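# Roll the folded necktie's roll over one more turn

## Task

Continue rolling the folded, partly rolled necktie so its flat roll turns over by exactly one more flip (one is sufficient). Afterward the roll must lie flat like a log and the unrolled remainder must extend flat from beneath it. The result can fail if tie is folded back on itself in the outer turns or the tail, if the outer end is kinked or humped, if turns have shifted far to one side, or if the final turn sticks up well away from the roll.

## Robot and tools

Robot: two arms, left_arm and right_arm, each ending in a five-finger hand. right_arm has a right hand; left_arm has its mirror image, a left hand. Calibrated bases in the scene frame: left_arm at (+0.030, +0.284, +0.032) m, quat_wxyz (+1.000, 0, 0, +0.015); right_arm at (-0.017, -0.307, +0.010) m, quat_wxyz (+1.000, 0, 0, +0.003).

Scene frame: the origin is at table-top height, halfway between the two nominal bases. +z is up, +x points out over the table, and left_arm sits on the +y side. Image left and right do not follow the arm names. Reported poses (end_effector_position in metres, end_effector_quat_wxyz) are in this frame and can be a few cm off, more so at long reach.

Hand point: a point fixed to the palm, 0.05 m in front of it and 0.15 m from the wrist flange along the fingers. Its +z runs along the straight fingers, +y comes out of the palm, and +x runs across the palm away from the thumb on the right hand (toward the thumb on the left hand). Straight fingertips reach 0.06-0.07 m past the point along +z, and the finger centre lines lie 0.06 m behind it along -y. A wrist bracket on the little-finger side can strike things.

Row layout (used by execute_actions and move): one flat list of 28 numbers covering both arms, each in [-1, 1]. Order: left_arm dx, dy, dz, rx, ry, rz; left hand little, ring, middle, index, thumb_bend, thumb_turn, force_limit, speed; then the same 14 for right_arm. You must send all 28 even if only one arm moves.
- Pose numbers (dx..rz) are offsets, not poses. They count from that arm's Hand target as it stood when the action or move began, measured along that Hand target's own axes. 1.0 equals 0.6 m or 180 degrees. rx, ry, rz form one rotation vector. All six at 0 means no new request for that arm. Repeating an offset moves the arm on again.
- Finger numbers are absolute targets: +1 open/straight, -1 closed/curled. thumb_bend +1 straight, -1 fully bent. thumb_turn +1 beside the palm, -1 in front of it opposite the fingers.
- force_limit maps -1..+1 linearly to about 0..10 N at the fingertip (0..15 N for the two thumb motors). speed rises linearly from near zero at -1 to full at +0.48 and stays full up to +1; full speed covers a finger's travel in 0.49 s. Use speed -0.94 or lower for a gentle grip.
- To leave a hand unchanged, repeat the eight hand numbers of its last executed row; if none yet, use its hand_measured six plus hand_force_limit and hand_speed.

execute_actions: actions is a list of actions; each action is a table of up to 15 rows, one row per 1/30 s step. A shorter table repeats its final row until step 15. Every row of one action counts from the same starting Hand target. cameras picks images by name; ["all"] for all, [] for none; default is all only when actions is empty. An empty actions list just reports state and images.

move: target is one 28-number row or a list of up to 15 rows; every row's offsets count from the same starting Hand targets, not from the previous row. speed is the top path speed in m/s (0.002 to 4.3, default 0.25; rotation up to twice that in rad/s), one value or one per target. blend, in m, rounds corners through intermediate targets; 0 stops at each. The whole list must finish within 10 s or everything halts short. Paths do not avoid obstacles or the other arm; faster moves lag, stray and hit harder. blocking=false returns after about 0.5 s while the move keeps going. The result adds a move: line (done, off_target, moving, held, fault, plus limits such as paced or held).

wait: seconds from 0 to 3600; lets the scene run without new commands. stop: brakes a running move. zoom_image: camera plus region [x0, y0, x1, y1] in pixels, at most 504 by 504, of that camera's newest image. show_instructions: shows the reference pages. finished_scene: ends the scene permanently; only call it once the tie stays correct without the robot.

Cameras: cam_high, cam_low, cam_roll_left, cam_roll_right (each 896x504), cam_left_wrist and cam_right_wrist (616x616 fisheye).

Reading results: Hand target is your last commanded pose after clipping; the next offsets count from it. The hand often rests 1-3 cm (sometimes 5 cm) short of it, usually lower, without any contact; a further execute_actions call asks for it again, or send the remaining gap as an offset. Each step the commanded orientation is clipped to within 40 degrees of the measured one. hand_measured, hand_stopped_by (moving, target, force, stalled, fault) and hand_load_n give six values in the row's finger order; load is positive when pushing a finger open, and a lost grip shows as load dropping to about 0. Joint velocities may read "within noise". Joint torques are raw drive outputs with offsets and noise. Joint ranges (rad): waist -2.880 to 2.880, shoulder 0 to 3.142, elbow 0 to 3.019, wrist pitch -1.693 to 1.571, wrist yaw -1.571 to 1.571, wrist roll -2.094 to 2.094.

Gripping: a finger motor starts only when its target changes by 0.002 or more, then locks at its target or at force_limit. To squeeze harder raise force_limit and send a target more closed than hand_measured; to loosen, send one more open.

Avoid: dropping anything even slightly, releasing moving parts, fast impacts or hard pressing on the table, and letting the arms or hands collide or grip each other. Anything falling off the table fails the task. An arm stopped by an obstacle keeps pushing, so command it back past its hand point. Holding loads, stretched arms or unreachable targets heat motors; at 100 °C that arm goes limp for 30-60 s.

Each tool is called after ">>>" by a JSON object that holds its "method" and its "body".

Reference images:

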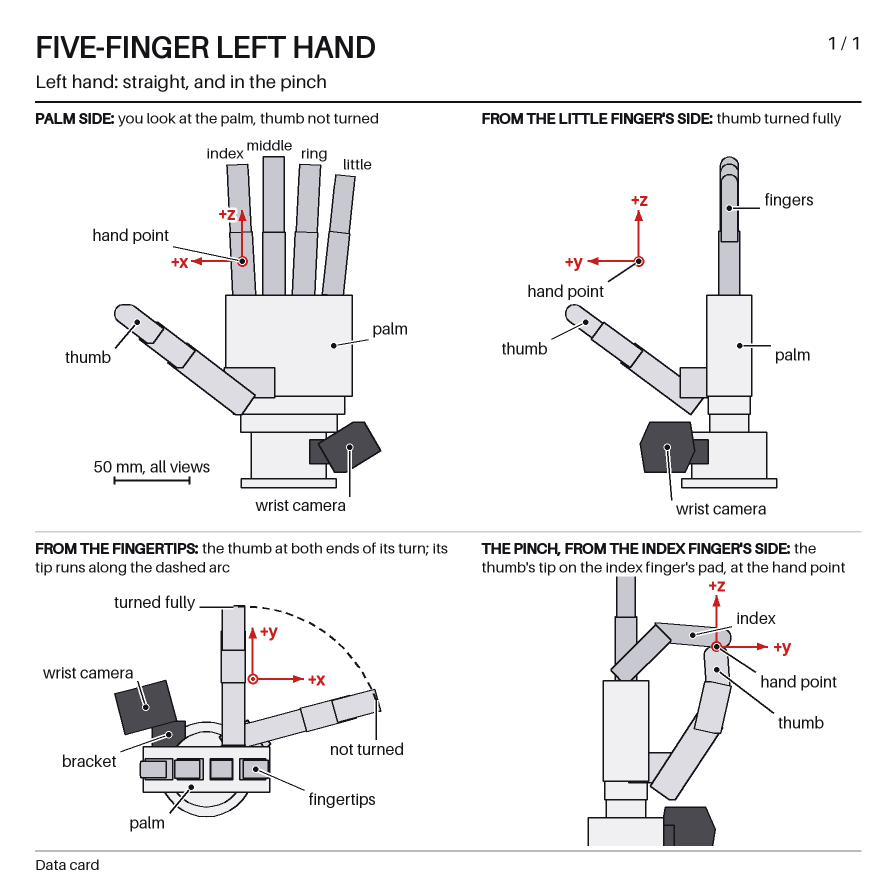

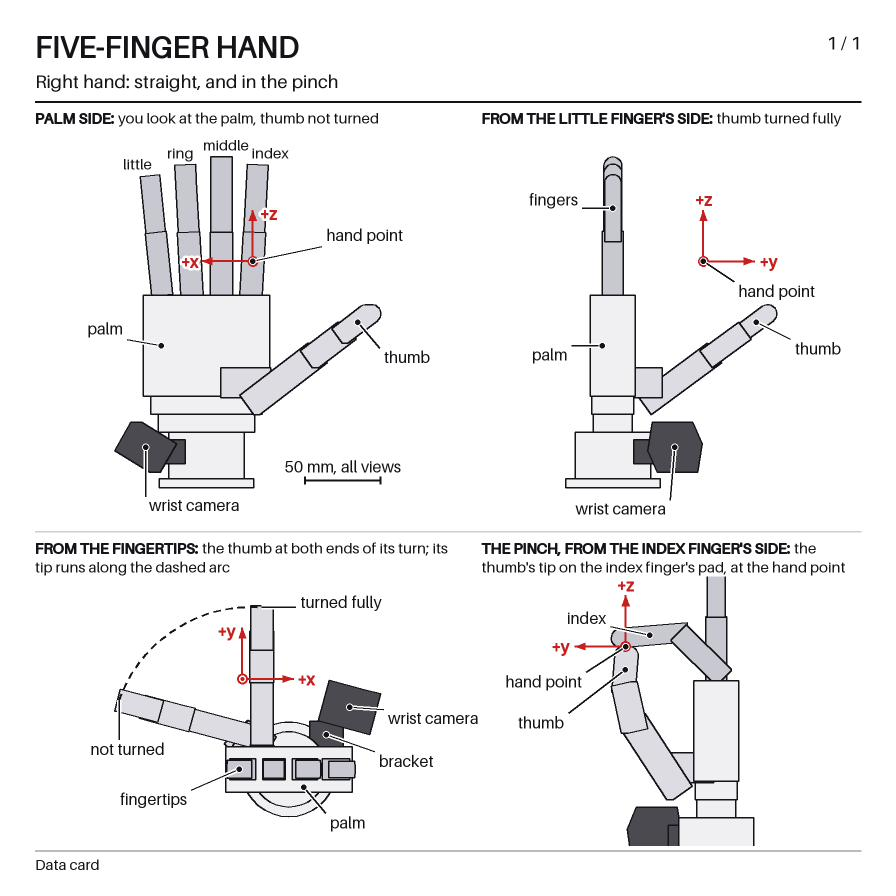

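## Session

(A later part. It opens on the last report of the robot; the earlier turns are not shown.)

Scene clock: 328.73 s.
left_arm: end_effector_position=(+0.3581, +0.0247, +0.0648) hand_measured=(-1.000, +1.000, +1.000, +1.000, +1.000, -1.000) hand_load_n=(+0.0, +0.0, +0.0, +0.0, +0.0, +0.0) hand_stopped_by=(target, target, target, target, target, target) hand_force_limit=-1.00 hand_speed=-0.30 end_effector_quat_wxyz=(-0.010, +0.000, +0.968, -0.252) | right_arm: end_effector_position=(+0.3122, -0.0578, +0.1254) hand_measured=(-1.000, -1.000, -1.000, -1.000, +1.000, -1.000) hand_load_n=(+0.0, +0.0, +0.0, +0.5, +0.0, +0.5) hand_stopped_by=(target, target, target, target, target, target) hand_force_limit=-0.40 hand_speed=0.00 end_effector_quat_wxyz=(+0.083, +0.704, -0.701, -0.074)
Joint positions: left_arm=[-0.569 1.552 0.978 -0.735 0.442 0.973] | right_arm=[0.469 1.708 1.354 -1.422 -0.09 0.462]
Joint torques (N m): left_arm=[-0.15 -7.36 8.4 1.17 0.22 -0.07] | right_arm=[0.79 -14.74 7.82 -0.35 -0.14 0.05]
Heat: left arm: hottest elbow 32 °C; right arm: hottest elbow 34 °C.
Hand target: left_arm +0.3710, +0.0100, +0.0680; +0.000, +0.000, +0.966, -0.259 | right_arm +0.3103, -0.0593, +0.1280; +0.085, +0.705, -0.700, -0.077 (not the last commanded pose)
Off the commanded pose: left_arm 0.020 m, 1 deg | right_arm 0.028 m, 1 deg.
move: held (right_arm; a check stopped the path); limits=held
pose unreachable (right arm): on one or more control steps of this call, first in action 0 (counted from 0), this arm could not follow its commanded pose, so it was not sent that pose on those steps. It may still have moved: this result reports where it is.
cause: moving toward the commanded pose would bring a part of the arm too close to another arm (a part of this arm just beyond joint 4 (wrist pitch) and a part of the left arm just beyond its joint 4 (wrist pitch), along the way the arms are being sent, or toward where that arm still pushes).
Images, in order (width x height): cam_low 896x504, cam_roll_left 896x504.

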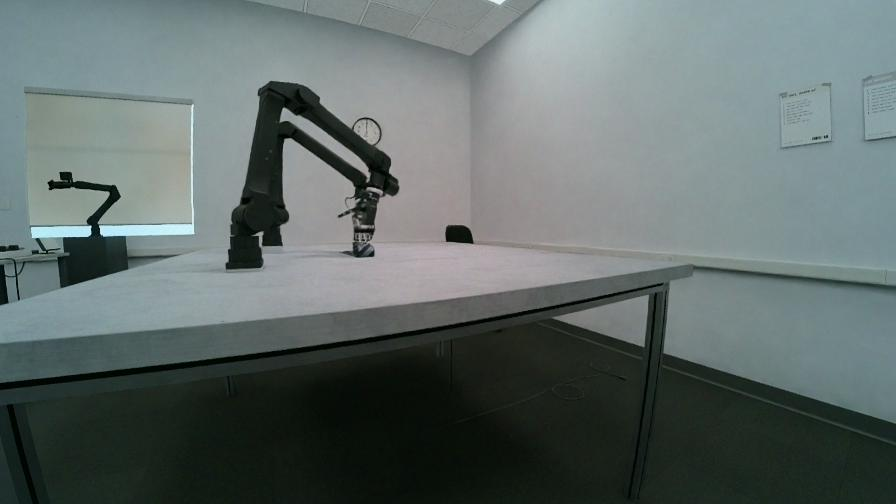

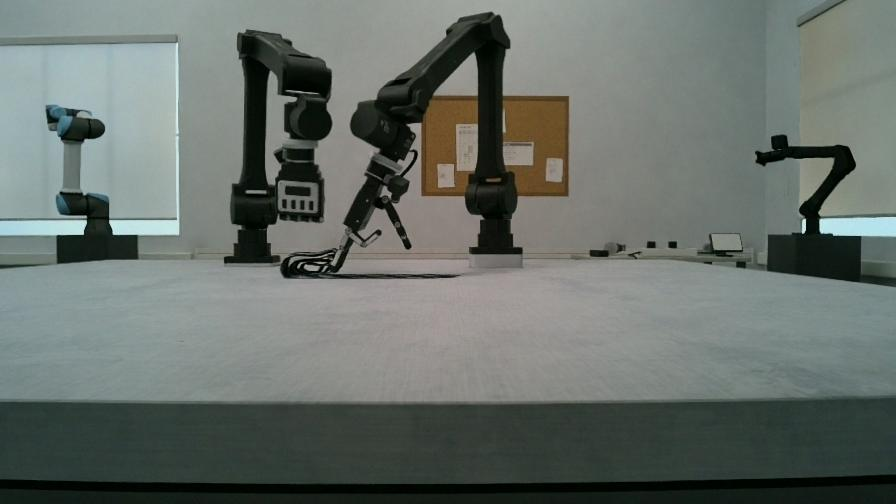

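>>> {"method": "move", "body": {"target": [[0, 0.0535, -0.0405, 0, 0, 0, -1, 1, 1, 1, 1, -1, -1, -0.3, 0, 0, 0, 0, 0, 0, -1, -1, -1, -1, 1, -1, -0.4, 0], [0, 0.0732, -0.2732, 0, 0, 0, -1, 1, 1, 1, 1, -1, -1, -0.3, 0, 0, 0, 0, 0, 0, -1, -1, -1, -1, 1, -1, -0.4, 0]], "speed": [0.08, 0.2], "blend": [0.01, 0], "cameras": ["cam_roll_left"]}}

>>> {"method": "zoom_image", "body": {"camera": "cam_roll_left", "region": [230, 160, 370, 290]}}

Scene clock: 331.40 s.
left_arm: end_effector_position=(+0.3591, +0.1316, +0.1767) hand_measured=(-1.000, +1.000, +1.000, +1.000, +1.000, -1.000) hand_load_n=(+0.0, -0.5, +0.0, -0.5, +0.0, +0.0) hand_stopped_by=(target, target, target, target, target, target) hand_force_limit=-1.00 hand_speed=-0.30 end_effector_quat_wxyz=(-0.013, -0.008, +0.968, -0.252) | right_arm: end_effector_position=(+0.3122, -0.0578, +0.1254) hand_measured=(-1.000, -1.000, -1.000, -1.000, +1.000, -1.000) hand_load_n=(+0.0, +0.0, +0.0, +0.0, -0.5, +0.0) hand_stopped_by=(target, target, target, target, target, target) hand_force_limit=-0.40 hand_speed=0.00 end_effector_quat_wxyz=(+0.083, +0.704, -0.701, -0.074)
Joint positions: left_arm=[-0.321 1.341 1.081 -1.174 0.493 1.228] | right_arm=[0.469 1.708 1.354 -1.422 -0.09 0.462]
Joint torques (N m): left_arm=[1.55 -6.71 9.17 -0.03 0.66 0.19] | right_arm=[0.85 -14.74 7.83 -0.38 -0.15 0.04]
Heat: left arm: hottest elbow 32 °C; right arm: hottest elbow 34 °C.
Hand target: left_arm +0.3711, +0.1303, +0.1876; +0.000, +0.000, +0.966, -0.259 | right_arm +0.3103, -0.0593, +0.1280; +0.085, +0.705, -0.700, -0.077
Off the commanded pose: left_arm 0.016 m, 2 deg | right_arm 0.004 m, 0 deg.
move: off_target (left_arm)

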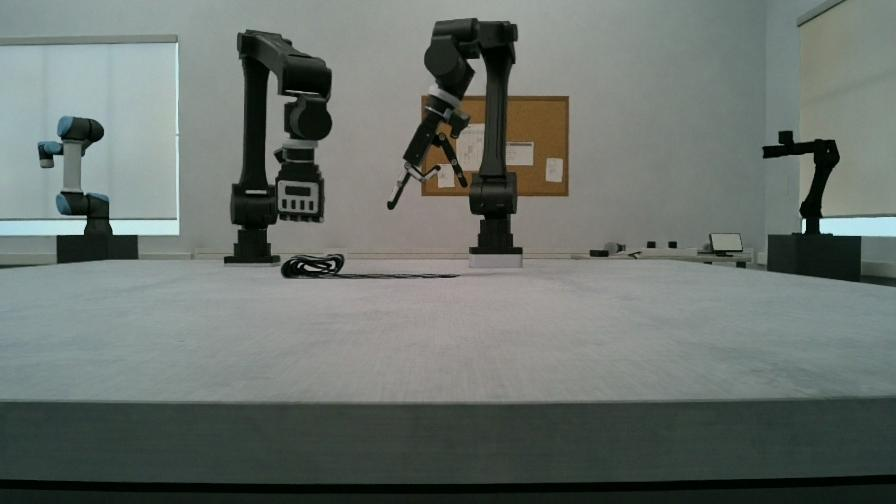

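Scaled by 3.600 from the camera's image (finer frame: 1280x720).

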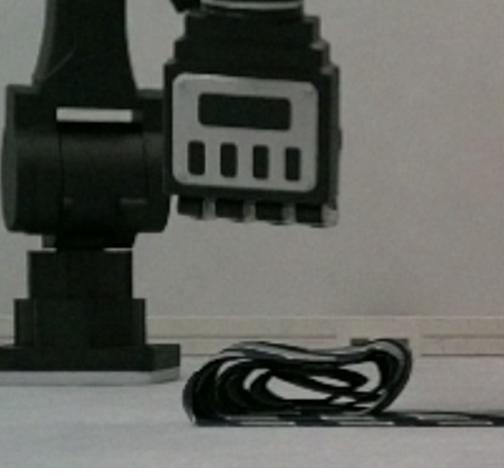

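>>> {"method": "move", "body": {"target": [[0, 0, 0, 0, 0, 0, -1, 1, 1, 1, 1, -1, -1, -0.3, 0, -0.03, -0.1, 0, 0, 0, -1, -1, -1, -1, 1, -1, -0.4, 0], [0, 0, 0, 0, 0, 0, -1, 1, 1, 1, 1, -1, -1, -0.3, 0.25, 0.15, -0.12, 0, 0, 0, -1, -1, -1, -1, 1, -1, -0.4, 0]], "speed": 0.2, "blend": [0.02, 0], "cameras": ["cam_roll_left", "cam_low", "cam_high", "cam_roll_right"]}}

>>> {"method": "zoom_image", "body": {"camera": "cam_roll_left", "region": [260, 230, 360, 290]}}

>>> {"method": "zoom_image", "body": {"camera": "cam_low", "region": [325, 220, 395, 270]}}

>>> {"method": "zoom_image", "body": {"camera": "cam_high", "region": [300, 220, 420, 340]}}

>>> {"method": "zoom_image", "body": {"camera": "cam_roll_right", "region": [430, 220, 640, 300]}}

Scene clock: 334.07 s.
left_arm: end_effector_position=(+0.3591, +0.1316, +0.1767) hand_measured=(-1.000, +1.000, +1.000, +1.000, +1.000, -1.000) hand_load_n=(+0.0, +0.0, +0.0, +0.0, +0.0, +0.0) hand_stopped_by=(target, target, target, target, target, target) hand_force_limit=-1.00 hand_speed=-0.30 end_effector_quat_wxyz=(-0.013, -0.008, +0.968, -0.252) | right_arm: end_effector_position=(+0.2482, -0.2056, +0.2219) hand_measured=(-1.000, -1.000, -1.000, -1.000, +1.000, -1.000) hand_load_n=(+0.0, +0.0, +0.0, +0.0, -0.5, +0.0) hand_stopped_by=(target, target, target, target, target, target) hand_force_limit=-0.40 hand_speed=0.00 end_effector_quat_wxyz=(+0.073, +0.700, -0.707, -0.066)
Joint positions: left_arm=[-0.321 1.341 1.081 -1.174 0.493 1.228] | right_arm=[0.191 1.348 1.213 -1.63 -0.03 0.204]
Joint torques (N m): left_arm=[1.61 -6.77 9.16 -0.02 0.66 0.19] | right_arm=[0.73 -9.23 7.54 -0.65 -0.02 -0.12]
Heat: left arm: hottest elbow 32 °C; right arm: hottest elbow 34 °C.
Hand target: left_arm +0.3711, +0.1303, +0.1876; +0.000, +0.000, +0.966, -0.259 | right_arm +0.2402, -0.2089, +0.2202; +0.085, +0.705, -0.700, -0.077
Off the commanded pose: left_arm 0.016 m, 2 deg | right_arm 0.009 m, 2 deg.
move: done
Images, in order (width x height): cam_high 896x504, cam_low 896x504, cam_roll_left 896x504, cam_roll_right 896x504.

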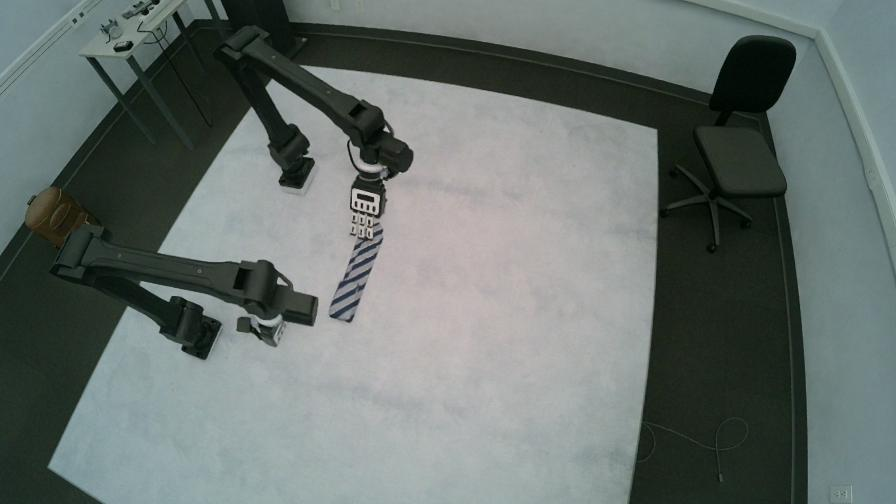

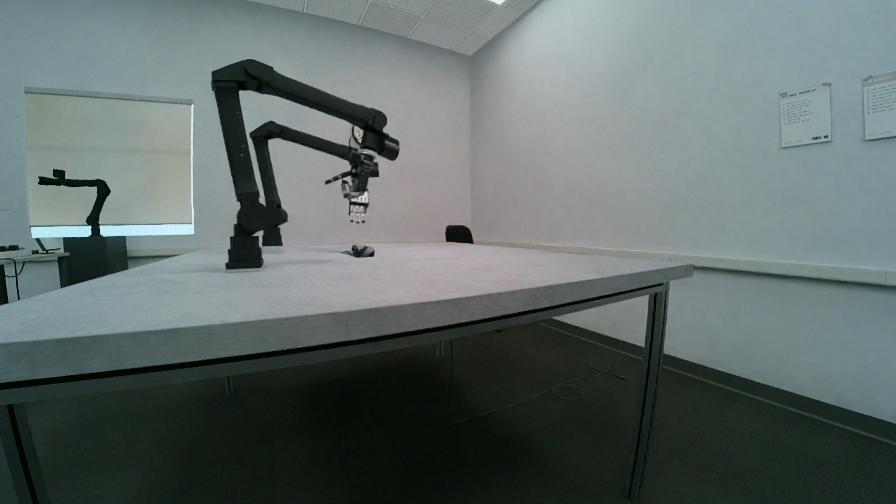

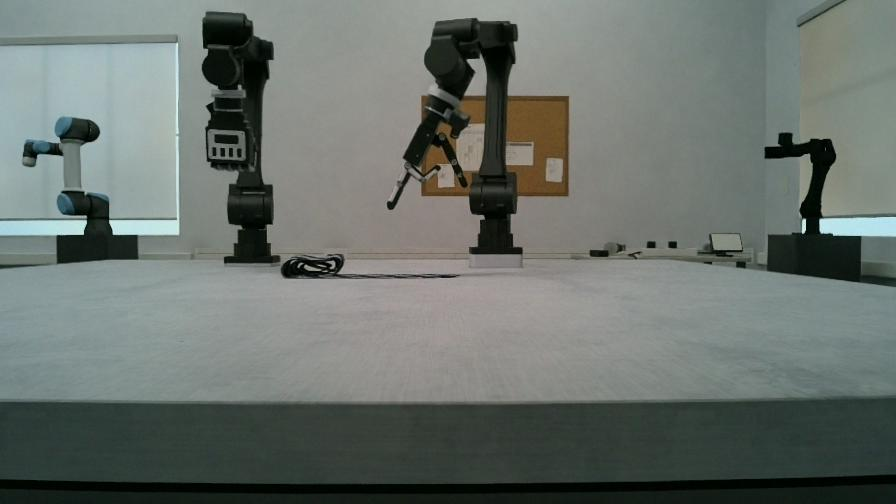

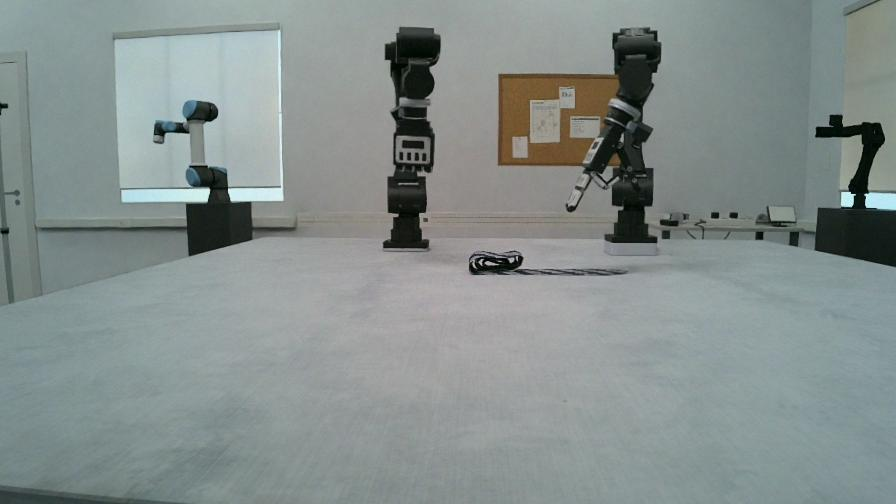

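Scaled by 5.040 from the camera's image (finer frame: 1280x720).

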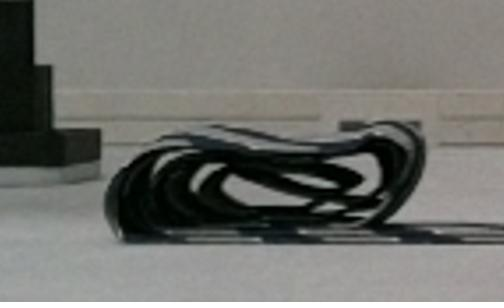

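Scaled by 7.200 from the camera's image (finer frame: 1280x720).

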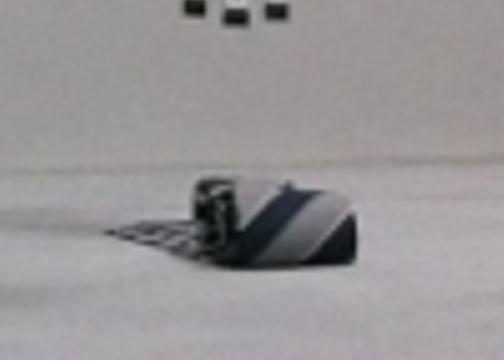

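Scaled by 4.200 from the camera's image (finer frame: 1280x720).

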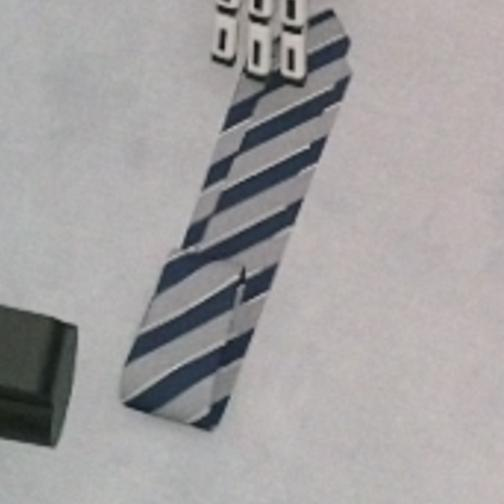

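Scaled by 2.400 from the camera's image (finer frame: 1280x720).

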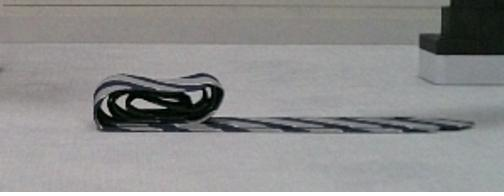

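>>> {"method": "execute_actions", "body": {"actions": []}}

Scene clock: 334.50 s.
left_arm: end_effector_position=(+0.3591, +0.1316, +0.1767) hand_measured=(-1.000, +1.000, +1.000, +1.000, +1.000, -1.000) hand_load_n=(+0.0, +0.0, +0.0, +0.0, +0.0, +0.5) hand_stopped_by=(target, target, target, target, target, target) hand_force_limit=-1.00 hand_speed=-0.30 end_effector_quat_wxyz=(-0.013, -0.008, +0.968, -0.252) | right_arm: end_effector_position=(+0.2482, -0.2056, +0.2219) hand_measured=(-1.000, -1.000, -1.000, -1.000, +1.000, -1.000) hand_load_n=(+0.5, +0.0, +0.0, +0.0, +0.0, +0.0) hand_stopped_by=(target, target, target, target, target, target) hand_force_limit=-0.40 hand_speed=0.00 end_effector_quat_wxyz=(+0.073, +0.700, -0.707, -0.066)
Joint positions: left_arm=[-0.321 1.341 1.081 -1.174 0.493 1.228] | right_arm=[0.191 1.348 1.213 -1.63 -0.03 0.204]
Joint velocities: within noise
Joint torques (N m): left_arm=[1.61 -6.71 9.16 -0.02 0.66 0.19] | right_arm=[0.67 -9.23 7.57 -0.64 -0.03 -0.13]
Motor temperatures (°C): left_arm=[25 28 32 25 25 22] | right_arm=[27 28 34 25 24 25]
Heat: left arm: hottest elbow 32 °C; right arm: hottest elbow 34 °C.
Hand target: left_arm +0.3711, +0.1303, +0.1876; +0.000, +0.000, +0.966, -0.259 | right_arm +0.2402, -0.2089, +0.2202; +0.085, +0.705, -0.700, -0.077
Off the commanded pose: left_arm 0.016 m, 2 deg | right_arm 0.009 m, 2 deg.

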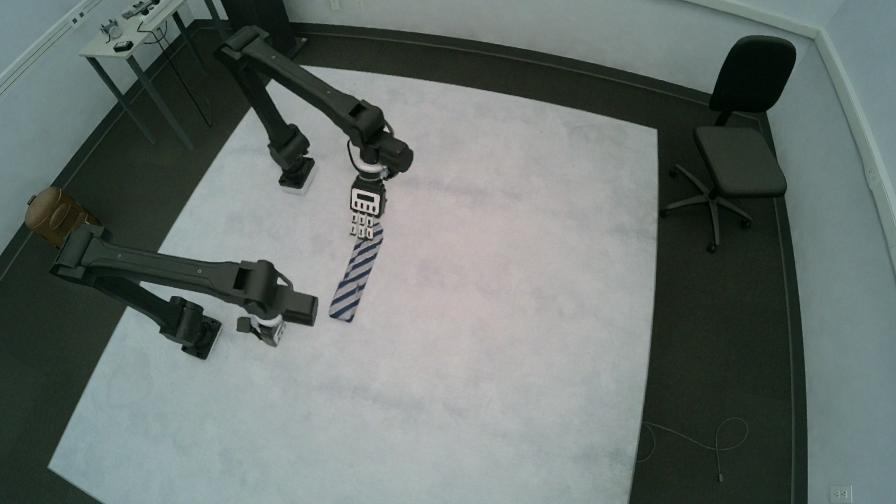

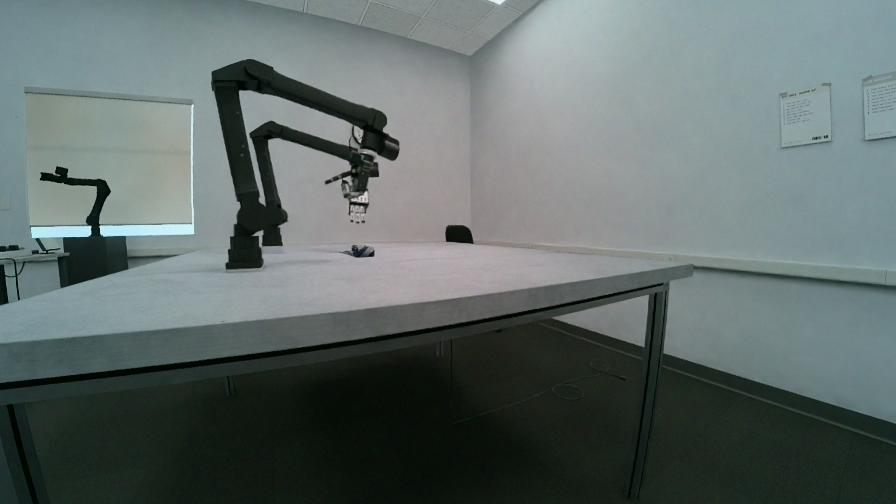

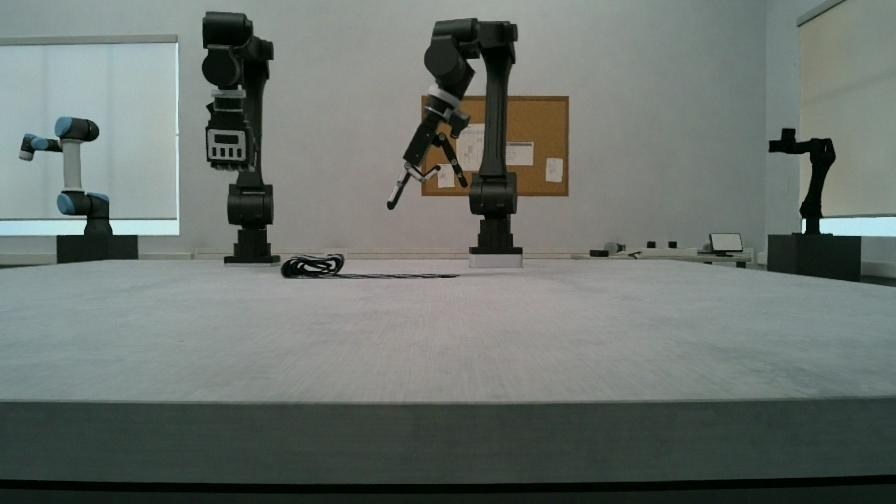

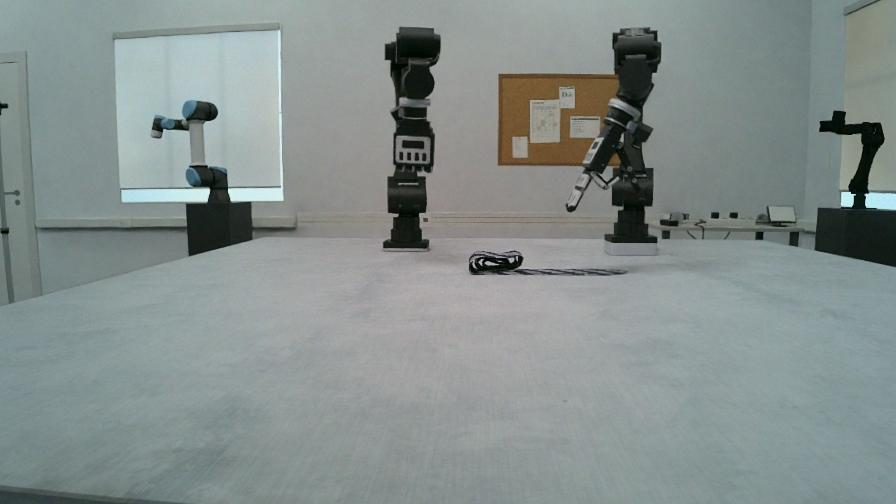

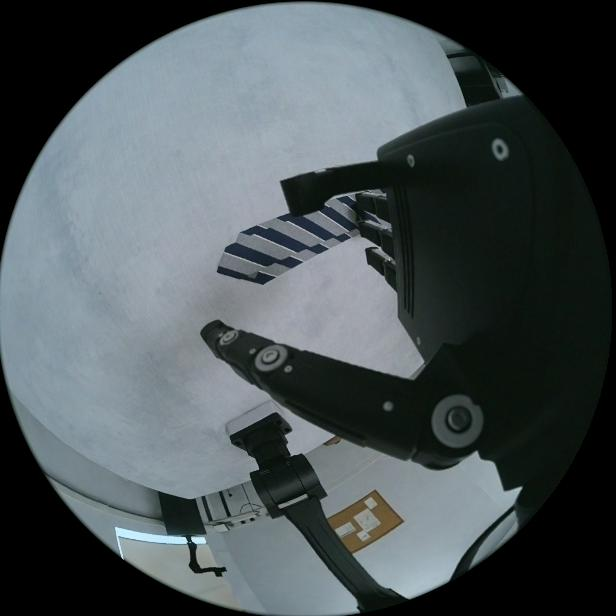

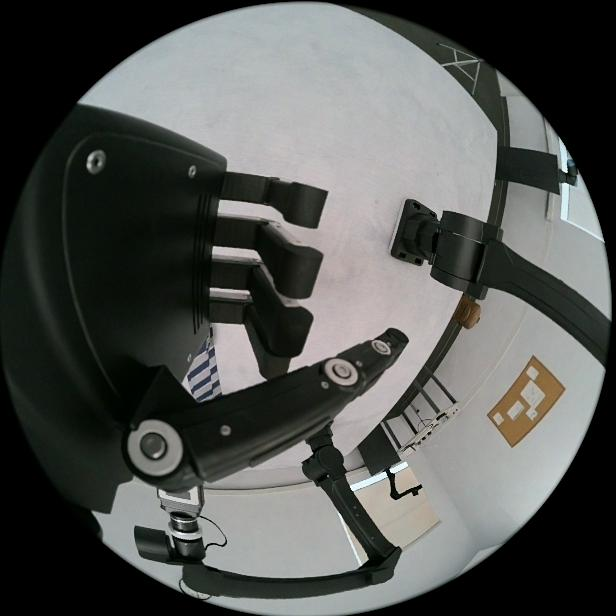

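>>> {"method": "zoom_image", "body": {"camera": "cam_roll_left", "region": [260, 230, 480, 300]}}

>>> {"method": "zoom_image", "body": {"camera": "cam_high", "region": [300, 200, 420, 340]}}

>>> {"method": "zoom_image", "body": {"camera": "cam_roll_right", "region": [440, 230, 650, 300]}}

Scaled by 2.291 from the camera's image (finer frame: 1280x720).

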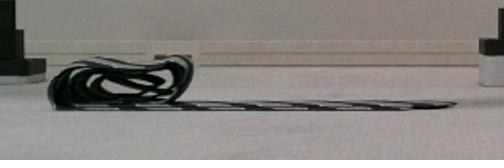

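Scaled by 3.600 from the camera's image (finer frame: 1280x720).

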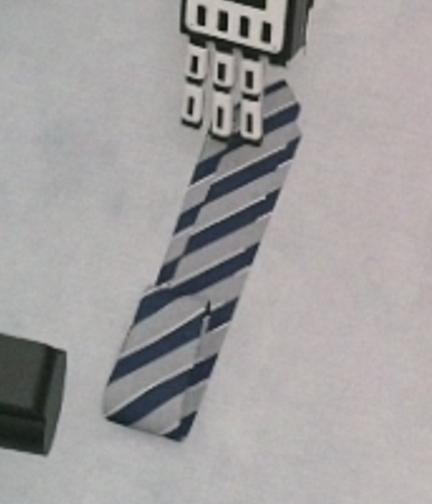

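Scaled by 2.400 from the camera's image (finer frame: 1280x720).

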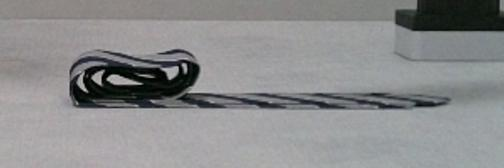

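>>> {"method": "finished_scene", "body": {}}

The scene is finished: the task was done.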